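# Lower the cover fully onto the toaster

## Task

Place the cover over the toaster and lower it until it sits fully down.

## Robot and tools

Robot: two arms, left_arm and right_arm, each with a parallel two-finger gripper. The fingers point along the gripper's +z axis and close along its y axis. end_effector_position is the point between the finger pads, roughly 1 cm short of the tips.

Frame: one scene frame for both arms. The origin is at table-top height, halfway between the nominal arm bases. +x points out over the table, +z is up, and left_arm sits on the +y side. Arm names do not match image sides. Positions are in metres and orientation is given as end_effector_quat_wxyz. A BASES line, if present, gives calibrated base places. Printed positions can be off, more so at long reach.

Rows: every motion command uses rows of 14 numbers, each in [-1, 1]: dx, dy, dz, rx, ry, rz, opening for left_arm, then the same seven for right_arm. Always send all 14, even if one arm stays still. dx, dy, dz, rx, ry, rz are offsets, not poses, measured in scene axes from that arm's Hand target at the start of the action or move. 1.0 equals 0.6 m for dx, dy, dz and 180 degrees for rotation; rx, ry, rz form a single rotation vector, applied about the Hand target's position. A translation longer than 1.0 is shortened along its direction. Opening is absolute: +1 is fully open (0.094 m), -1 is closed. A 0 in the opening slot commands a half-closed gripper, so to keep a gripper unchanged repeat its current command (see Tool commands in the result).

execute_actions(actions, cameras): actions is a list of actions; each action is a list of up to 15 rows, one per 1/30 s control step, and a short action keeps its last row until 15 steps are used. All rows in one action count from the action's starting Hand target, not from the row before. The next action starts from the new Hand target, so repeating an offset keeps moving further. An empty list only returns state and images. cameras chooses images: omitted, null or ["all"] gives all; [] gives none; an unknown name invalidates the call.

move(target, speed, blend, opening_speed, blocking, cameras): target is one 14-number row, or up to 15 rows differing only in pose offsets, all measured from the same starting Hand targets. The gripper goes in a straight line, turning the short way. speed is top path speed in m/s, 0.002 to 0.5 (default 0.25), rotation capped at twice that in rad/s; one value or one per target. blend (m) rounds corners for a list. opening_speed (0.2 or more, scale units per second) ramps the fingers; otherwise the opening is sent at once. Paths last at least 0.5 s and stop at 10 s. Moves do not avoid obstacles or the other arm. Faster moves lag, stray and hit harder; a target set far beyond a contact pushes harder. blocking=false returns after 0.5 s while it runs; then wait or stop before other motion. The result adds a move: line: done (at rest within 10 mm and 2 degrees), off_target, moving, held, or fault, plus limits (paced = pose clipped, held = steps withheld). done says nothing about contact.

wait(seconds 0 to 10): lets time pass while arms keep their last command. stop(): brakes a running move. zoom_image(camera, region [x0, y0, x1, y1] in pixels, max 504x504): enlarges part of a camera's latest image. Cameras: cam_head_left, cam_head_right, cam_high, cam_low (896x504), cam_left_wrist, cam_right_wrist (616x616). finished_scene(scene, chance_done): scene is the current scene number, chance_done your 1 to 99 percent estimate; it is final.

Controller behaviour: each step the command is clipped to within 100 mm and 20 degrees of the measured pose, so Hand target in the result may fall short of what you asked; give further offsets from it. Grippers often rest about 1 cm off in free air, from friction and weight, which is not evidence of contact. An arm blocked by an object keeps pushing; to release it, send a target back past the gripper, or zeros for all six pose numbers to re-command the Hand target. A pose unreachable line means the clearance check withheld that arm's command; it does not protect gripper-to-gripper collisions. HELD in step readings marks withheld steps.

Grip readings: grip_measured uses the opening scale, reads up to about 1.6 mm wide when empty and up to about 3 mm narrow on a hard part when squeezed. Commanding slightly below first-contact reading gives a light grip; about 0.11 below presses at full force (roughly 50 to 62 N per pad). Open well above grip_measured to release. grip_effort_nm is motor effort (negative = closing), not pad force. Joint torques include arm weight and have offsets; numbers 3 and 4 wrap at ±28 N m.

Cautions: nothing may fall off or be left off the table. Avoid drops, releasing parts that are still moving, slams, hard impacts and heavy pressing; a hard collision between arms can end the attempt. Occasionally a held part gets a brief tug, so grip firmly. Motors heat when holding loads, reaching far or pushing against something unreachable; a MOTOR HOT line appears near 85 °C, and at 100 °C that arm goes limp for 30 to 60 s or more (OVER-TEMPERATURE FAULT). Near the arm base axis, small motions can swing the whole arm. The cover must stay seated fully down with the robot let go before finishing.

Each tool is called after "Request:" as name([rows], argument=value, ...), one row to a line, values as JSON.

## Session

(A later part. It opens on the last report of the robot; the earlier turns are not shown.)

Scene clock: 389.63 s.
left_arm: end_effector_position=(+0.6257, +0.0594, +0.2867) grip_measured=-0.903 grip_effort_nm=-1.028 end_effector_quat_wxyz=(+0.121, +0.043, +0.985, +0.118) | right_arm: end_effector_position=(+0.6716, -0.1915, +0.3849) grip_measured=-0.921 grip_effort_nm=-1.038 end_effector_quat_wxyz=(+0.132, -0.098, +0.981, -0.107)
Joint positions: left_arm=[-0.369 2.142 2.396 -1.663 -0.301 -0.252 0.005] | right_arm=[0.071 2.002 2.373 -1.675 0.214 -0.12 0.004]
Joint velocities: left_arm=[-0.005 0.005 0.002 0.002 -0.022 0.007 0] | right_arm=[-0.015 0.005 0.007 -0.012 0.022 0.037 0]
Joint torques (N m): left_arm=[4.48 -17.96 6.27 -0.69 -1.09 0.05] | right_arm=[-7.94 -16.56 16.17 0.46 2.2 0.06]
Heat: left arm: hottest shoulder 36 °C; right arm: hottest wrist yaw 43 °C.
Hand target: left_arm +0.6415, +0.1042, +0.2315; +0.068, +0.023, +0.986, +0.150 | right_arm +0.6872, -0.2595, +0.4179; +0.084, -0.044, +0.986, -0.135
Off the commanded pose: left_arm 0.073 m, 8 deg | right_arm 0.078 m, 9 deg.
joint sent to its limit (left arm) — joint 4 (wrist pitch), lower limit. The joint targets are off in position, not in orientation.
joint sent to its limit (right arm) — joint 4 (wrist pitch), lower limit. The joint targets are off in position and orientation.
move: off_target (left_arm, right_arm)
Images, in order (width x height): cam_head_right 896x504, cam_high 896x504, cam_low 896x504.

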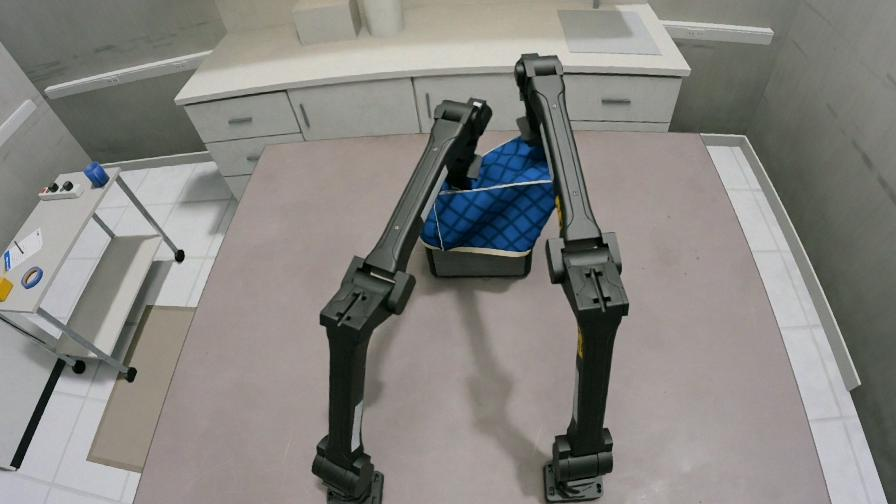

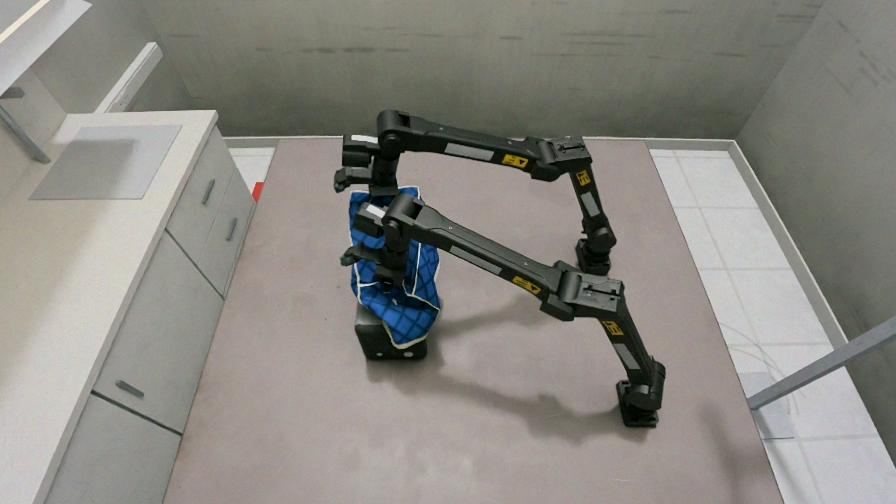

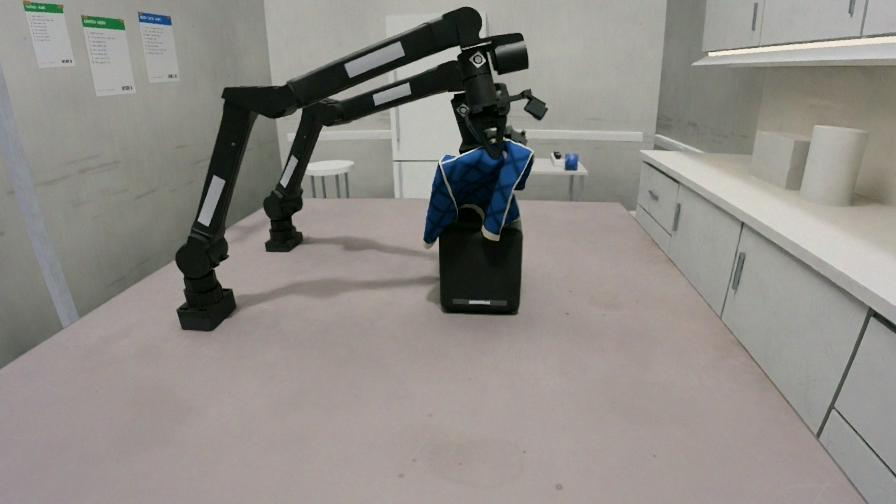

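Request:
move(target=[0.02,-0.08,0.07,0,-0.07,0,-1,0.0,0.04,0.06,0.04,-0.09,0,-1], speed=0.1, cameras=["cam_low","cam_high","cam_head_right"])

Request:
zoom_image(camera="cam_low", region=[360, 60, 600, 330])

Request:
zoom_image(camera="cam_high", region=[330, 250, 480, 400])

Request:
zoom_image(camera="cam_head_right", region=[350, 60, 600, 310])

Scene clock: 401.90 s.
left_arm: end_effector_position=(+0.6452, +0.0550, +0.2904) grip_measured=-0.903 grip_effort_nm=-1.028 end_effector_quat_wxyz=(+0.178, +0.010, +0.973, +0.144) | right_arm: end_effector_position=(+0.6819, -0.1902, +0.3857) grip_measured=-0.921 grip_effort_nm=-1.038 end_effector_quat_wxyz=(+0.155, -0.065, +0.984, -0.065)
Joint positions: left_arm=[-0.388 2.142 2.381 -1.568 -0.399 -0.313 0.005] | right_arm=[0.052 2.002 2.373 -1.631 0.135 -0.065 0.004]
Joint velocities: left_arm=[0.015 -0.005 -0.002 -0.007 -0.066 -0.037 -0.001] | right_arm=[-0.005 -0.005 0.007 -0.017 -0.022 0.081 -0.001]
Joint torques (N m): left_arm=[0.26 -23 6.83 1.11 -0.64 0] | right_arm=[-5.6 -20.72 15.49 1.46 1.08 0.33]
Heat: left arm: hottest shoulder 35 °C; right arm: hottest wrist yaw 43 °C.
Hand target: left_arm +0.6530, +0.0555, +0.2726; +0.175, +0.008, +0.973, +0.151 | right_arm +0.6876, -0.2356, +0.4543; +0.225, -0.019, +0.971, -0.078
Off the commanded pose: left_arm 0.019 m, 1 deg | right_arm 0.082 m, 10 deg.
move: off_target (left_arm, right_arm)
Images, in order (width x height): cam_head_right 896x504, cam_high 896x504, cam_low 896x504.

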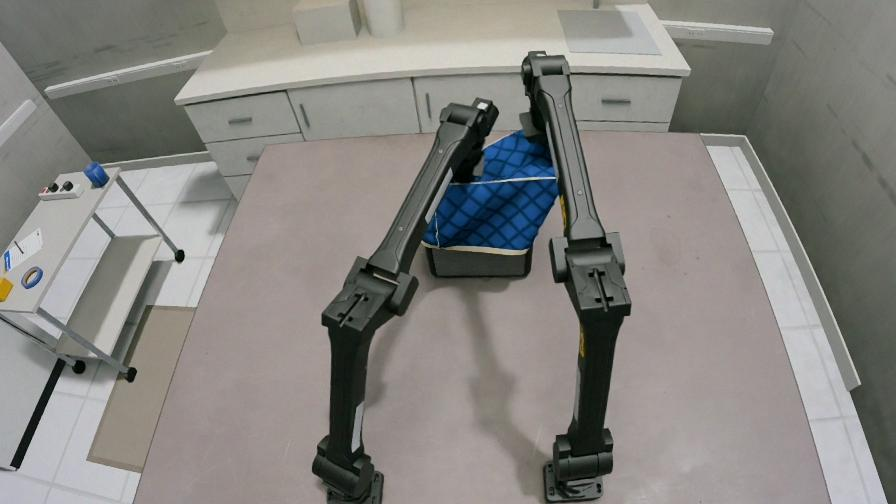

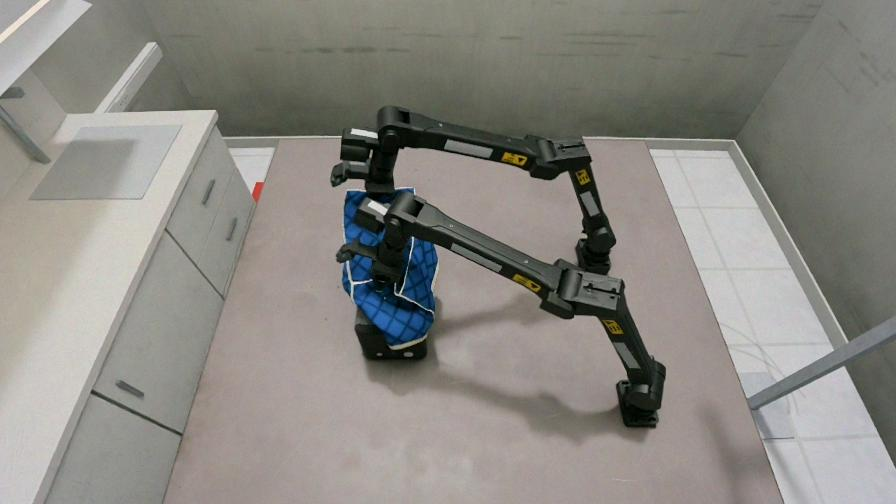

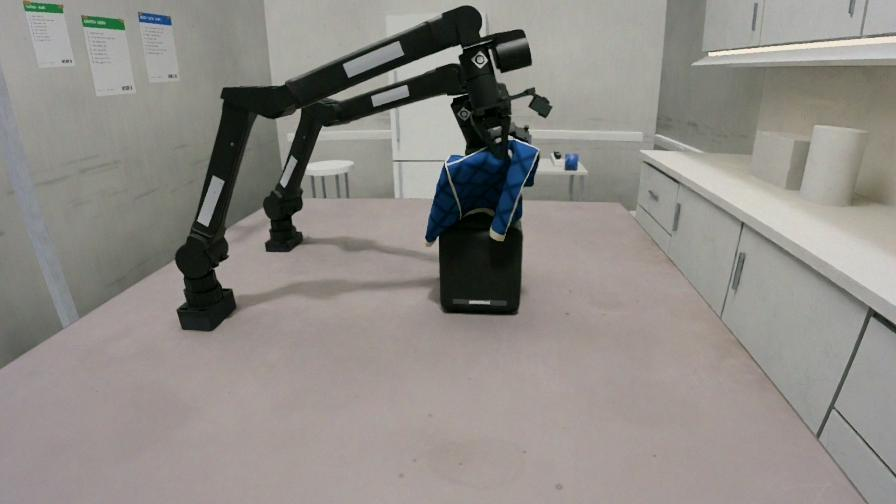

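Scaled by 1.867.

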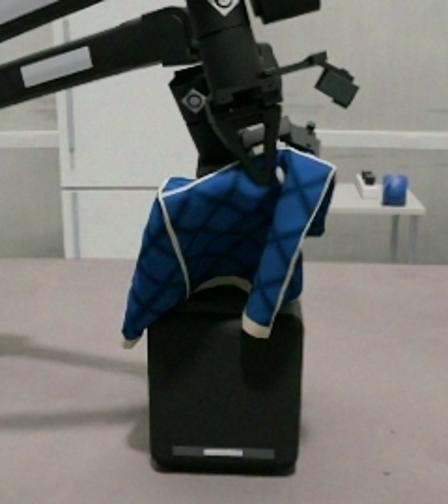

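Scaled by 3.360.

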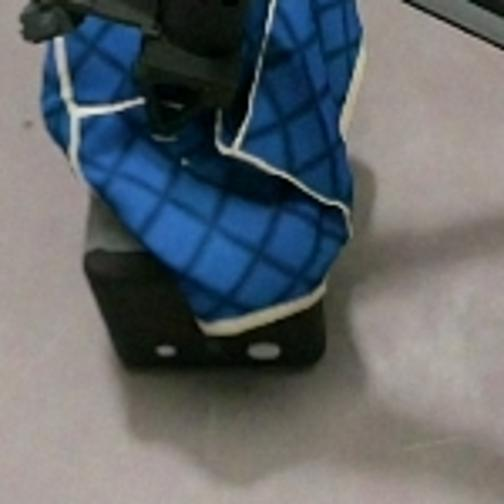

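Scaled by 2.016.

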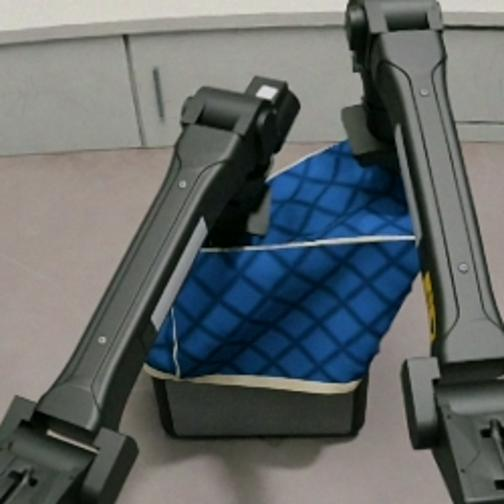

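Request:
move(target=[-0.015,0.08,0.03,0,0.0,0,-1,-0.04,0.1,0.05,0.03,0.0,0,-1], speed=0.1, cameras=[])

Request:
move(target=[0,0.03,-0.03,0,0.0,0,-1,0.0,0.03,0.03,0.0,0.0,0,-1], speed=0.1, cameras=["cam_low","cam_high","cam_head_right"])

Request:
zoom_image(camera="cam_low", region=[360, 60, 600, 330])

Request:
zoom_image(camera="cam_high", region=[330, 250, 480, 400])

Request:
zoom_image(camera="cam_head_right", region=[350, 60, 600, 310])

Scene clock: 412.17 s.
left_arm: end_effector_position=(+0.6390, +0.0780, +0.2951) grip_measured=-0.903 grip_effort_nm=-1.033 end_effector_quat_wxyz=(+0.181, +0.015, +0.973, +0.142) | right_arm: end_effector_position=(+0.6686, -0.1566, +0.4188) grip_measured=-0.921 grip_effort_nm=-1.028 end_effector_quat_wxyz=(+0.174, -0.036, +0.984, -0.027)
Joint positions: left_arm=[-0.358 2.072 2.275 -1.51 -0.388 -0.27 0.005] | right_arm=[0.091 1.981 2.43 -1.675 0.084 0.04 0.004]
Joint velocities: left_arm=[0.005 -0.005 0.007 -0.017 -0.081 -0.037 -0.001] | right_arm=[-0.005 -0.015 -0.017 0.017 -0.037 0.037 0.001]
Joint torques (N m): left_arm=[2.43 -24.35 6.49 0.58 -0.48 0.2] | right_arm=[-2.78 -20.01 15.68 0.55 0.82 0.38]
Heat: left arm: hottest shoulder 35 °C; right arm: hottest wrist yaw 40 °C.
Hand target: left_arm +0.6442, +0.1030, +0.2911; +0.176, +0.008, +0.973, +0.151 | right_arm +0.6639, -0.1758, +0.4847; +0.225, -0.008, +0.974, -0.031
Off the commanded pose: left_arm 0.026 m, 1 deg | right_arm 0.068 m, 7 deg.
joint sent to its limit (right arm) — joint 4 (wrist pitch), lower limit. The joint targets are off in position, not in orientation.
move: off_target (left_arm, right_arm)
No camera images: "cameras" was empty.

Scene clock: 413.17 s.
left_arm: end_effector_position=(+0.6387, +0.0907, +0.2889) grip_measured=-0.903 grip_effort_nm=-1.028 end_effector_quat_wxyz=(+0.193, +0.015, +0.972, +0.137) | right_arm: end_effector_position=(+0.6679, -0.1347, +0.4338) grip_measured=-0.921 grip_effort_nm=-1.038 end_effector_quat_wxyz=(+0.192, -0.041, +0.980, -0.021)
Joint positions: left_arm=[-0.339 2.025 2.177 -1.425 -0.379 -0.246 0.005] | right_arm=[0.125 1.981 2.465 -1.675 0.087 0.062 0.004]
Joint velocities: left_arm=[0.005 0.005 0.002 -0.012 -0.037 -0.022 0] | right_arm=[-0.005 -0.005 0.017 -0.007 -0.037 0.037 -0.001]
Joint torques (N m): left_arm=[3.14 -22.42 6.01 0.47 -0.51 0.24] | right_arm=[-3.02 -19.84 16.4 0.64 1.2 0.42]
Heat: left arm: hottest shoulder 35 °C; right arm: hottest wrist yaw 40 °C.
Hand target: left_arm +0.6442, +0.1214, +0.2731; +0.176, +0.008, +0.973, +0.151 | right_arm +0.6640, -0.1578, +0.5030; +0.225, -0.008, +0.974, -0.031
Off the commanded pose: left_arm 0.035 m, 3 deg | right_arm 0.073 m, 5 deg.
joint sent to its limit (right arm) — joint 4 (wrist pitch), lower limit. The joint targets are off in position and orientation.
move: off_target (left_arm, right_arm)
Images, in order (width x height): cam_head_right 896x504, cam_high 896x504, cam_low 896x504.

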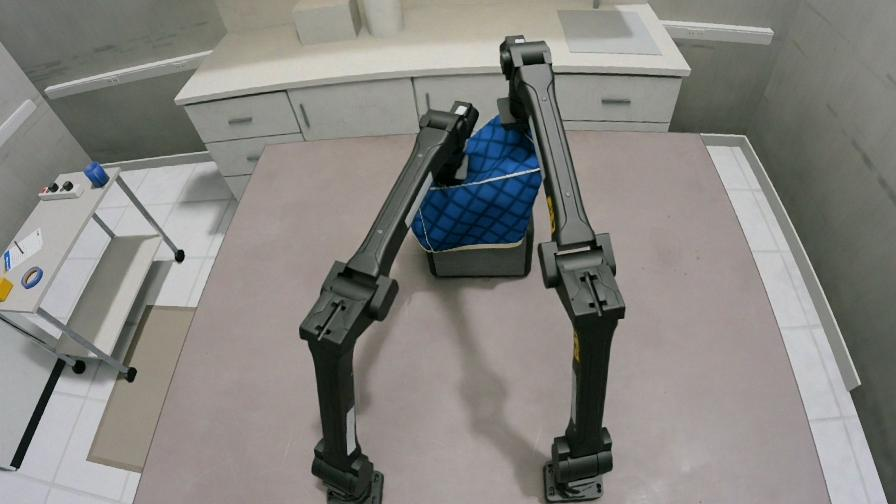

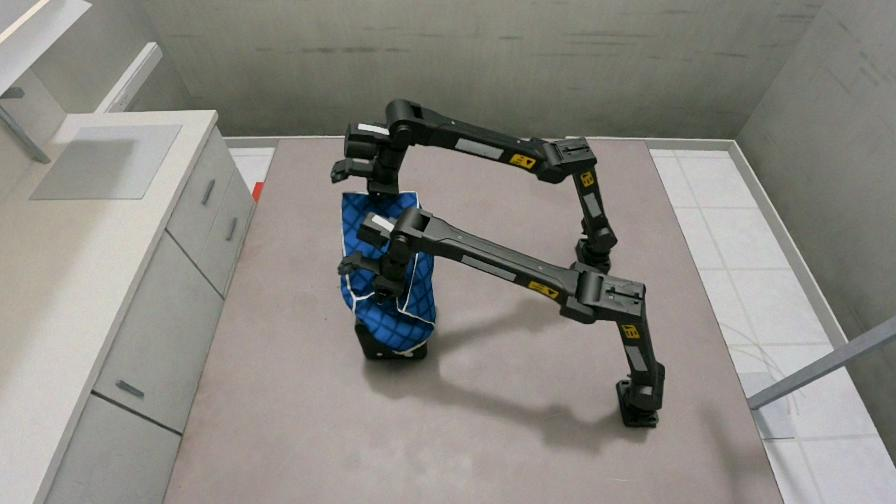

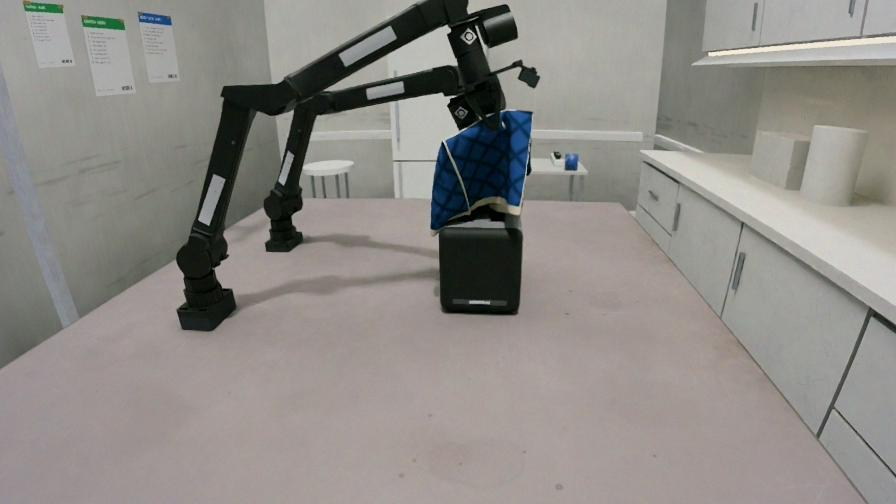

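Scaled by 1.867.

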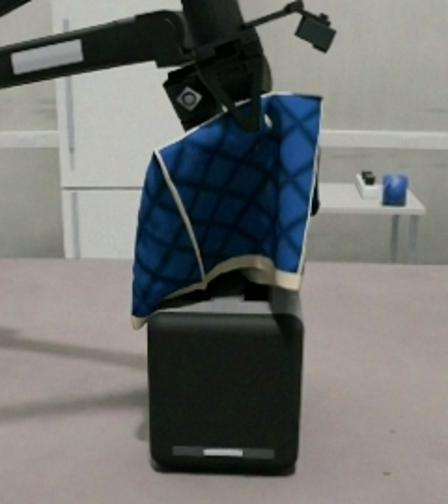

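Scaled by 3.360.

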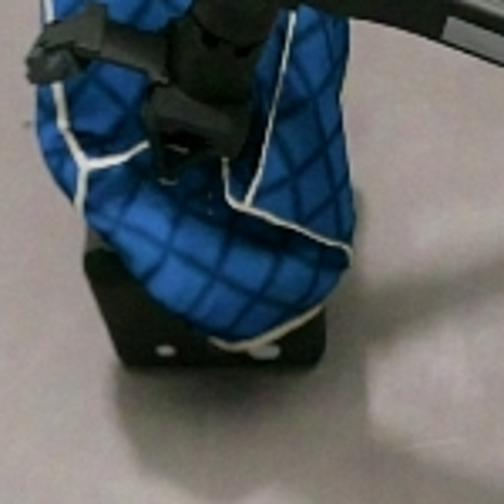

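Scaled by 2.016.

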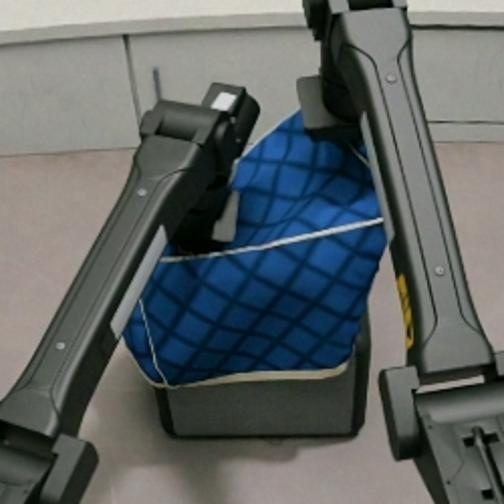

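Request:
move(target=[0,-0.05,0.01,0,0.0,0,-1,0.015,-0.09,0.0,0.0,0.0,0,-1], speed=0.1, cameras=["cam_low","cam_high","cam_head_right"])

Request:
zoom_image(camera="cam_low", region=[360, 60, 600, 330])

Request:
zoom_image(camera="cam_high", region=[330, 250, 480, 400])

Request:
zoom_image(camera="cam_head_right", region=[350, 60, 600, 310])

Scene clock: 419.17 s.
left_arm: end_effector_position=(+0.6354, +0.0795, +0.3046) grip_measured=-0.903 grip_effort_nm=-1.023 end_effector_quat_wxyz=(+0.200, +0.011, +0.971, +0.133) | right_arm: end_effector_position=(+0.6711, -0.1579, +0.4357) grip_measured=-0.921 grip_effort_nm=-1.043 end_effector_quat_wxyz=(+0.192, -0.045, +0.980, -0.012)
Joint positions: left_arm=[-0.357 2.025 2.216 -1.455 -0.382 -0.269 0.005] | right_arm=[0.08 1.981 2.47 -1.675 0.05 0.016 0.004]
Joint velocities: left_arm=[-0.015 0.005 0.002 0.012 0.037 -0.022 0.001] | right_arm=[-0.005 -0.005 0.002 0.002 0.022 -0.037 -0.001]
Joint torques (N m): left_arm=[1.32 -19.02 8.7 -0.32 -0.82 0.06] | right_arm=[-6.53 -18.9 17.18 0.66 1.33 0.05]
Heat: left arm: hottest shoulder 35 °C; right arm: hottest shoulder 39 °C.
Hand target: left_arm +0.6441, +0.0915, +0.2787; +0.175, +0.008, +0.973, +0.151 | right_arm +0.6732, -0.2117, +0.5029; +0.225, -0.009, +0.974, -0.032
Off the commanded pose: left_arm 0.029 m, 4 deg | right_arm 0.086 m, 6 deg.
joint sent to its limit (right arm) — joint 4 (wrist pitch), lower limit. The joint targets are off in position and orientation.
move: off_target (left_arm, right_arm)
Images, in order (width x height): cam_head_right 896x504, cam_high 896x504, cam_low 896x504.

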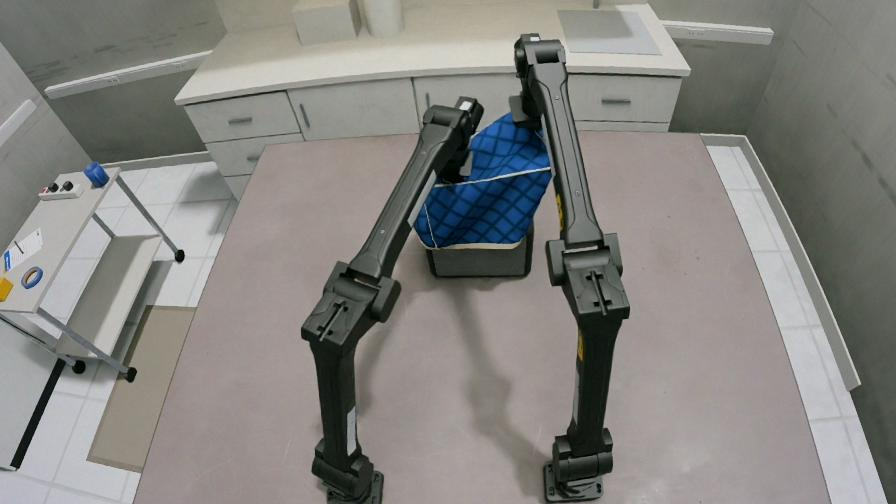

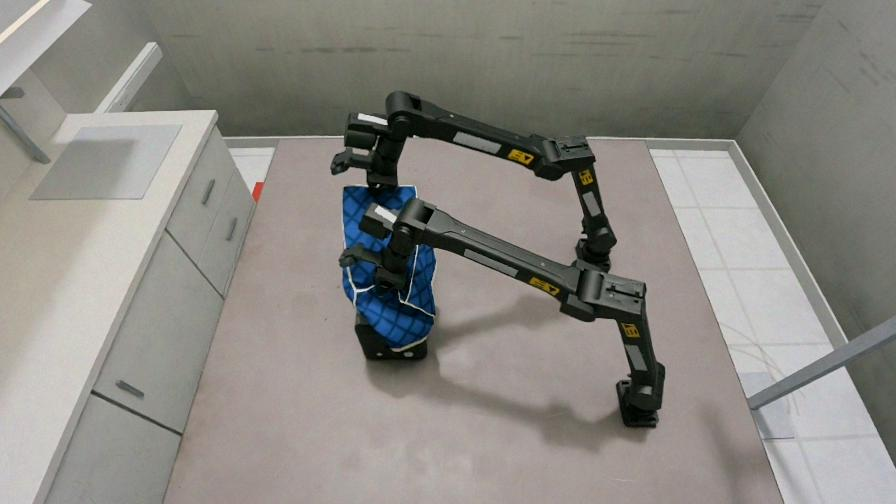

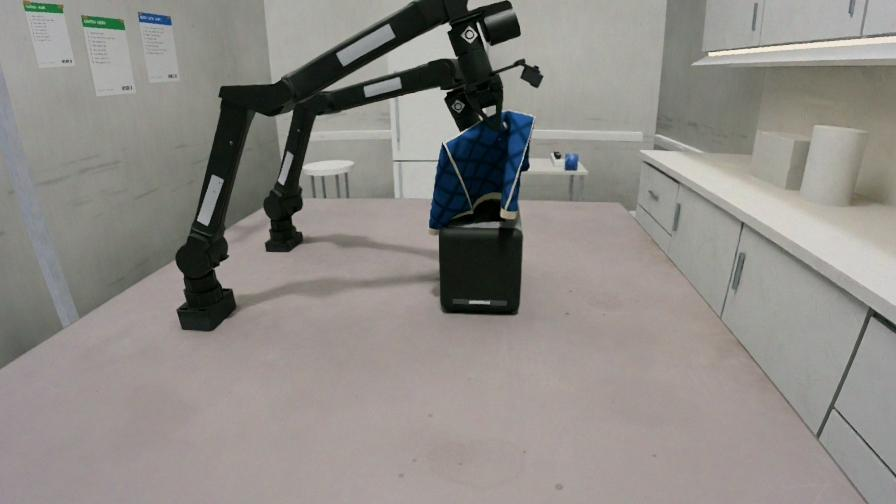

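Scaled by 1.867.

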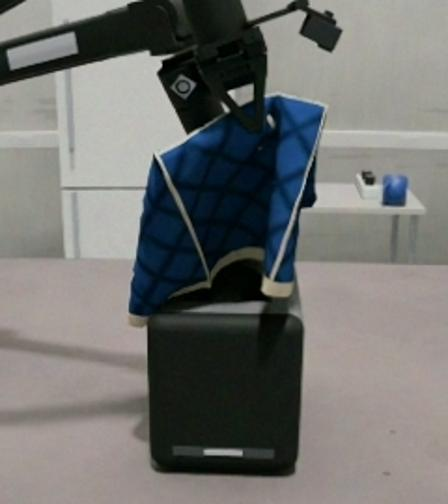

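Scaled by 3.360.

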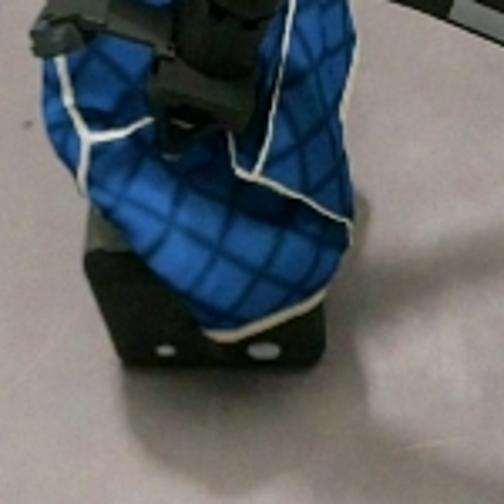

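Scaled by 2.016.

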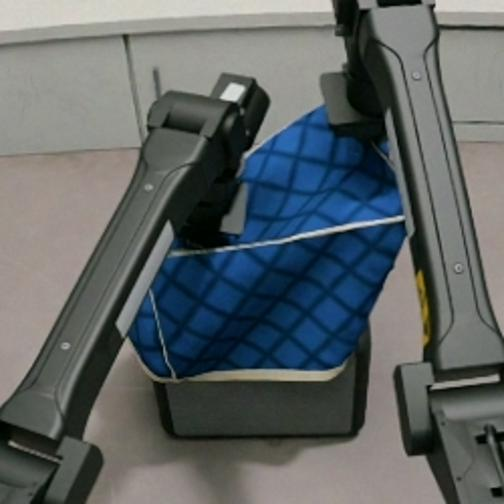

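Request:
move(target=[-0.01,0.2,0.06,0,0.04,0,-1,-0.03,0.26,-0.06,0,0.03,0,-1], speed=0.12, cameras=[])

Request:
move(target=[-0.01,0.02,-0.12,0,0.0,0,-1,-0.01,0.03,-0.02,0,0.0,0,-1], speed=0.12, cameras=["cam_low","cam_high","cam_head_right"])

Request:
zoom_image(camera="cam_low", region=[360, 60, 600, 330])

Request:
zoom_image(camera="cam_high", region=[330, 250, 480, 400])

Request:
zoom_image(camera="cam_head_right", region=[350, 60, 600, 310])

Scene clock: 433.80 s.
left_arm: end_effector_position=(+0.6285, +0.1935, +0.3236) grip_measured=-0.903 grip_effort_nm=-1.033 end_effector_quat_wxyz=(+0.123, +0.022, +0.982, +0.143) | right_arm: end_effector_position=(+0.6489, -0.0437, +0.4372) grip_measured=-0.921 grip_effort_nm=-1.038 end_effector_quat_wxyz=(+0.202, -0.035, +0.979, -0.014)
Joint positions: left_arm=[-0.183 2.033 2.307 -1.637 -0.32 -0.1 0.005] | right_arm=[0.277 1.981 2.471 -1.675 0.136 0.216 0.004]
Joint velocities: left_arm=[-0.015 -0.005 -0.007 0.012 0.022 0.022 0] | right_arm=[0.005 -0.015 -0.002 -0.007 0.007 -0.007 0.001]
Joint torques (N m): left_arm=[1.67 -19.96 10.03 -0.13 -0.52 0.19] | right_arm=[-2.14 -16.91 13.98 0.65 0.9 0.37]
Heat: left arm: hottest elbow 35 °C; right arm: hottest shoulder 41 °C.
Hand target: left_arm +0.6391, +0.2103, +0.3170; +0.115, +0.017, +0.982, +0.150 | right_arm +0.6542, -0.0558, +0.4670; +0.179, -0.009, +0.983, -0.028
Off the commanded pose: left_arm 0.022 m, 1 deg | right_arm 0.033 m, 4 deg.
joint sent to its limit (right arm) — joint 4 (wrist pitch), lower limit. The joint targets are off in orientation, not in position.
move: off_target (left_arm, right_arm)
No camera images: "cameras" was empty.

Scene clock: 435.07 s.
left_arm: end_effector_position=(+0.6316, +0.1914, +0.2606) grip_measured=-0.903 grip_effort_nm=-1.023 end_effector_quat_wxyz=(+0.132, +0.030, +0.981, +0.138) | right_arm: end_effector_position=(+0.6412, -0.0130, +0.4327) grip_measured=-0.921 grip_effort_nm=-1.033 end_effector_quat_wxyz=(+0.199, -0.044, +0.979, -0.007)
Joint positions: left_arm=[-0.183 1.986 2.062 -1.418 -0.311 -0.081 0.005] | right_arm=[0.324 1.988 2.471 -1.675 0.135 0.245 0.004]
Joint velocities: left_arm=[0.005 -0.005 -0.002 -0.012 -0.051 -0.037 -0.001] | right_arm=[-0.005 -0.005 0.002 -0.022 0.037 0.022 0]
Joint torques (N m): left_arm=[3.19 -22.18 5.98 0.53 -0.68 0.16] | right_arm=[-3.43 -17.49 11.56 0.59 1.27 0.42]
Heat: left arm: hottest elbow 35 °C; right arm: hottest shoulder 41 °C.
Hand target: left_arm +0.6326, +0.2236, +0.2449; +0.115, +0.017, +0.982, +0.150 | right_arm +0.6480, -0.0377, +0.4549; +0.179, -0.009, +0.983, -0.027
Off the commanded pose: left_arm 0.035 m, 3 deg | right_arm 0.034 m, 5 deg.
joint sent to its limit (right arm) — joint 4 (wrist pitch), lower limit. The joint targets are off in orientation, not in position.
move: off_target (left_arm, right_arm)
Images, in order (width x height): cam_head_right 896x504, cam_high 896x504, cam_low 896x504.

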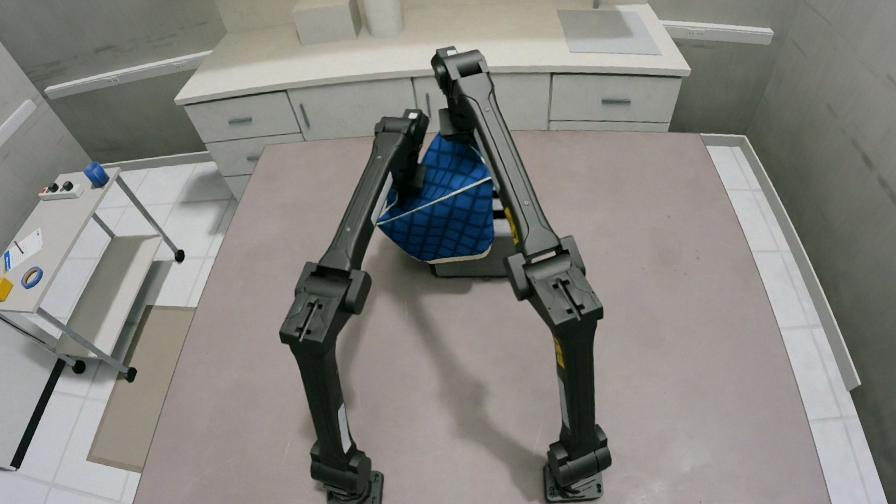

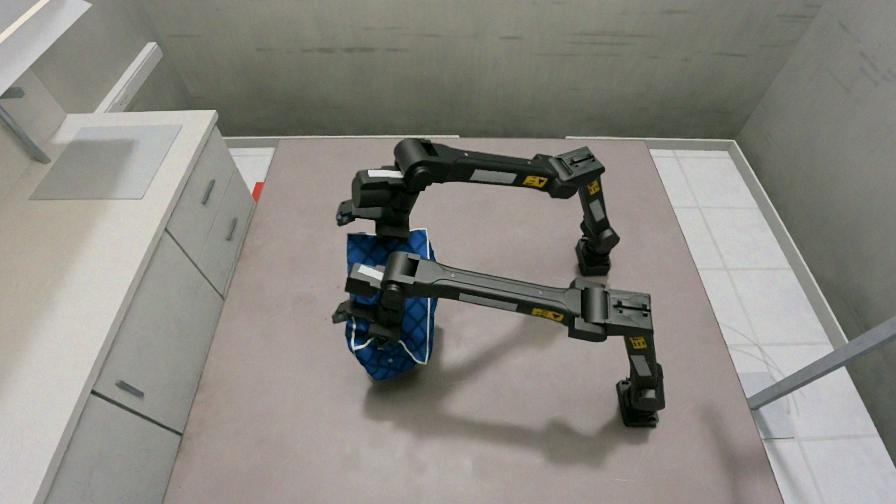

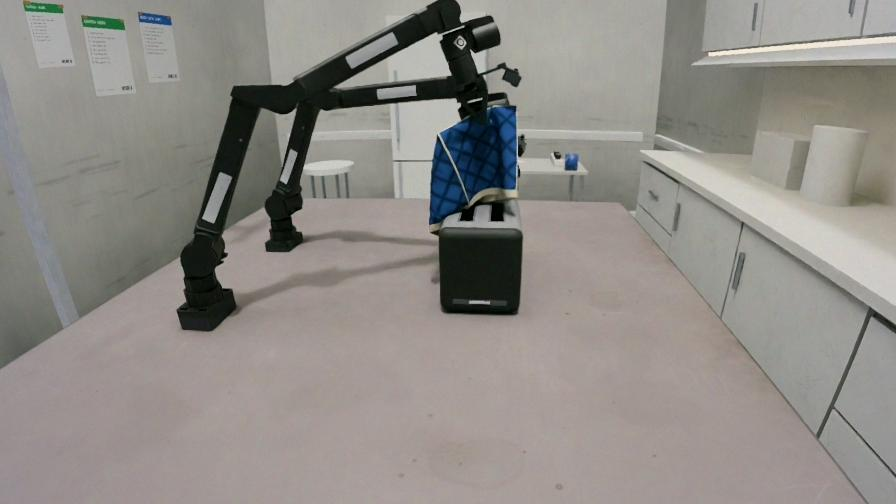

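Scaled by 1.867.

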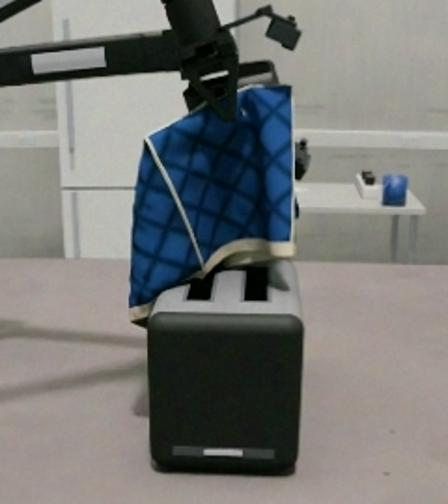

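Scaled by 3.360.

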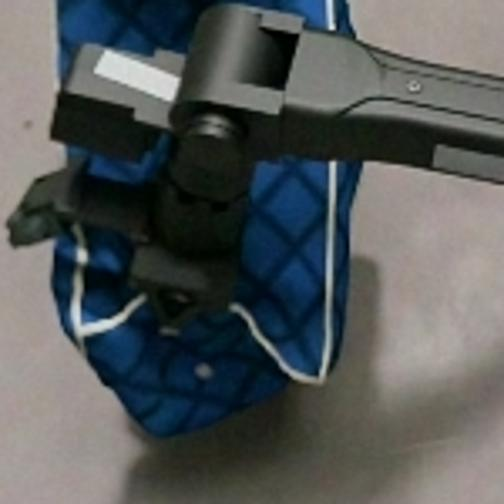

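Scaled by 2.016.

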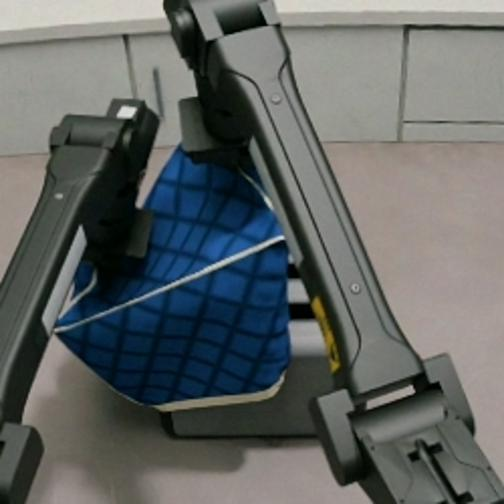

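Request:
move(target=[-0.005,-0.015,-0.09,0,0.0,0,-1,-0.01,-0.03,-0.02,0,0.0,0,-1], speed=0.1, cameras=[])

Request:
move(target=[-0.005,-0.07,-0.04,0,0.0,0,-1,0.0,-0.1,-0.01,0,0.0,0,-1], speed=0.1, cameras=["cam_low","cam_high","cam_head_right"])

Request:
zoom_image(camera="cam_low", region=[360, 60, 600, 330])

Request:
zoom_image(camera="cam_high", region=[330, 250, 480, 400])

Request:
zoom_image(camera="cam_head_right", region=[350, 60, 600, 310])

Scene clock: 441.90 s.
left_arm: end_effector_position=(+0.6311, +0.1912, +0.2302) grip_measured=-0.903 grip_effort_nm=-1.028 end_effector_quat_wxyz=(+0.151, +0.028, +0.979, +0.135) | right_arm: end_effector_position=(+0.6375, -0.0126, +0.4089) grip_measured=-0.921 grip_effort_nm=-1.048 end_effector_quat_wxyz=(+0.171, -0.047, +0.984, -0.011)
Joint positions: left_arm=[-0.183 1.954 1.927 -1.276 -0.31 -0.08 0.005] | right_arm=[0.324 1.988 2.415 -1.675 0.125 0.245 0.004]
Joint velocities: left_arm=[-0.005 -0.005 -0.012 -0.007 0.007 -0.022 0.001] | right_arm=[-0.015 -0.015 -0.017 -0.017 -0.022 0.007 0.002]
Joint torques (N m): left_arm=[2.37 -19.25 5.49 0.36 -0.84 0.04] | right_arm=[-5.19 -19.72 10.29 0.55 1.37 0.25]
Heat: left arm: hottest shoulder 35 °C; right arm: hottest shoulder 40 °C.
Hand target: left_arm +0.6294, +0.2155, +0.1907; +0.115, +0.017, +0.982, +0.150 | right_arm +0.6419, -0.0557, +0.4430; +0.179, -0.010, +0.983, -0.028
Off the commanded pose: left_arm 0.046 m, 5 deg | right_arm 0.055 m, 5 deg.
joint sent to its limit (right arm) — joint 4 (wrist pitch), lower limit. The joint targets are off in orientation, not in position.
move: off_target (left_arm, right_arm)
No camera images: "cameras" was empty.

Scene clock: 443.20 s.
left_arm: end_effector_position=(+0.6277, +0.1599, +0.2212) grip_measured=-0.903 grip_effort_nm=-1.028 end_effector_quat_wxyz=(+0.161, +0.021, +0.978, +0.133) | right_arm: end_effector_position=(+0.6453, -0.0557, +0.3849) grip_measured=-0.921 grip_effort_nm=-1.033 end_effector_quat_wxyz=(+0.140, -0.046, +0.989, -0.015)
Joint positions: left_arm=[-0.234 1.954 1.9 -1.246 -0.326 -0.14 0.005] | right_arm=[0.251 1.987 2.358 -1.675 0.096 0.183 0.004]
Joint velocities: left_arm=[-0.015 0.005 0.007 0.002 -0.022 -0.081 -0.001] | right_arm=[-0.024 -0.015 0.002 0.007 0.037 -0.037 0]
Joint torques (N m): left_arm=[1.08 -16.97 5.33 0.32 -0.71 -0.06] | right_arm=[-6.89 -21.89 9.94 0.46 1.48 0.02]
Heat: left arm: hottest shoulder 35 °C; right arm: hottest shoulder 40 °C.
Hand target: left_arm +0.6259, +0.1744, +0.1661; +0.115, +0.017, +0.982, +0.150 | right_arm +0.6421, -0.1158, +0.4371; +0.179, -0.010, +0.983, -0.029
Off the commanded pose: left_arm 0.056 m, 6 deg | right_arm 0.080 m, 6 deg.
joint sent to its limit (right arm) — joint 4 (wrist pitch), lower limit. The joint targets are off in position, not in orientation.
move: off_target (left_arm, right_arm)
Images, in order (width x height): cam_head_right 896x504, cam_high 896x504, cam_low 896x504.

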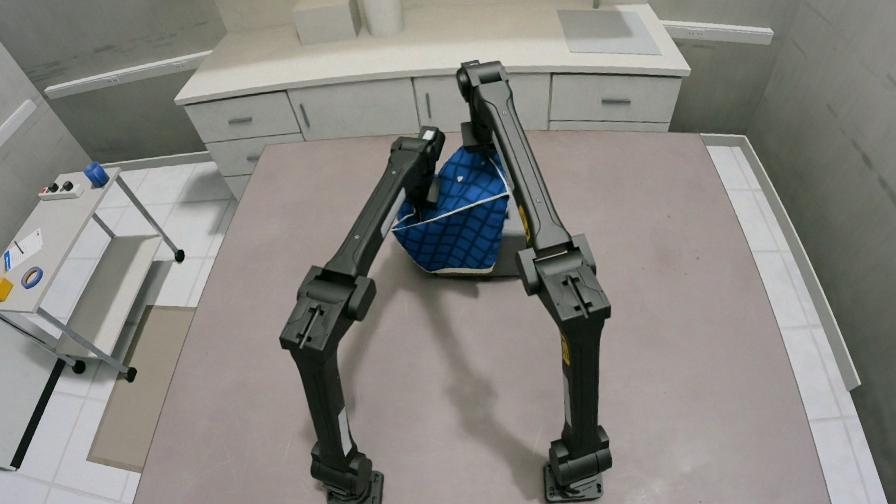

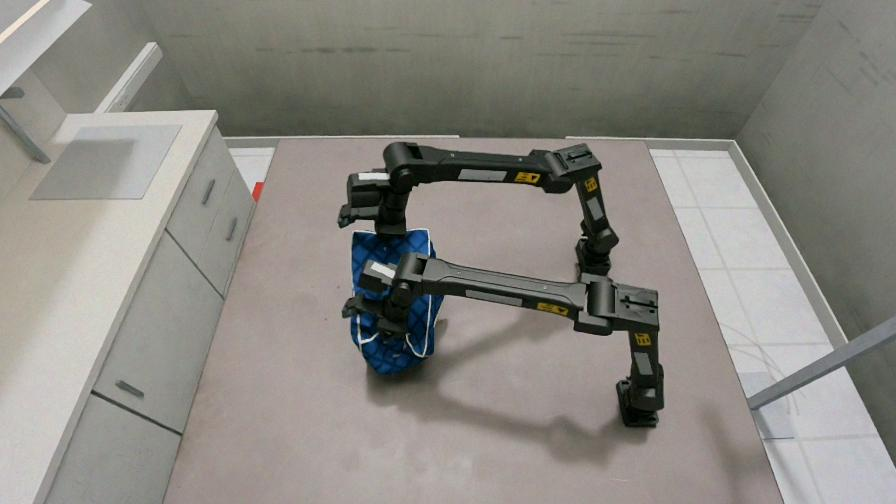

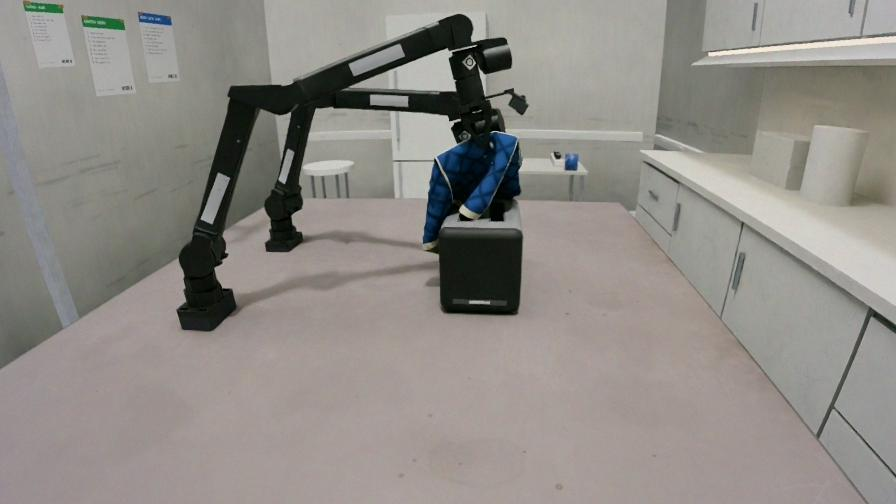

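Scaled by 1.867.

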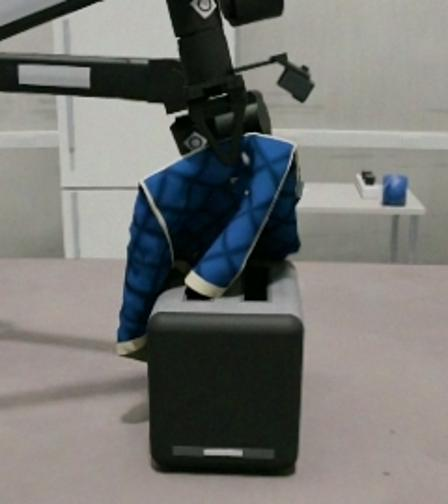

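Scaled by 3.360.

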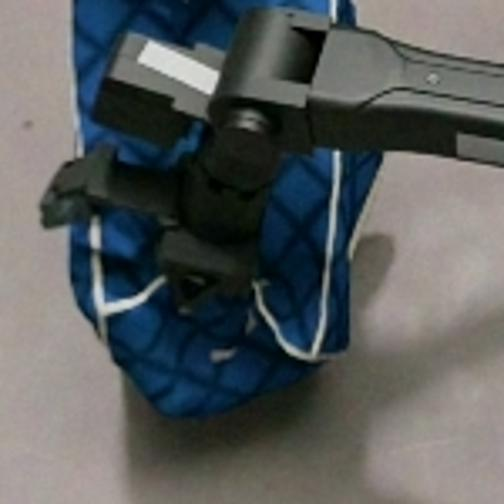

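Scaled by 2.016.

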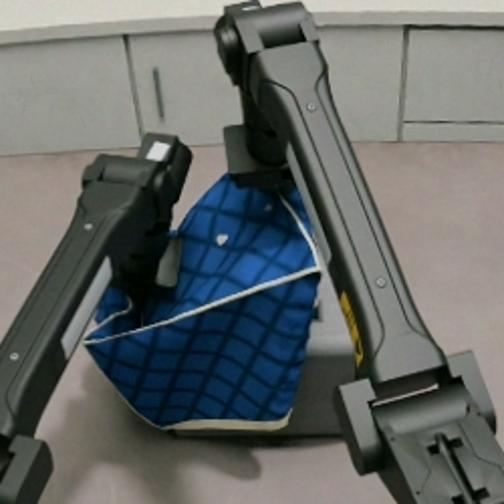

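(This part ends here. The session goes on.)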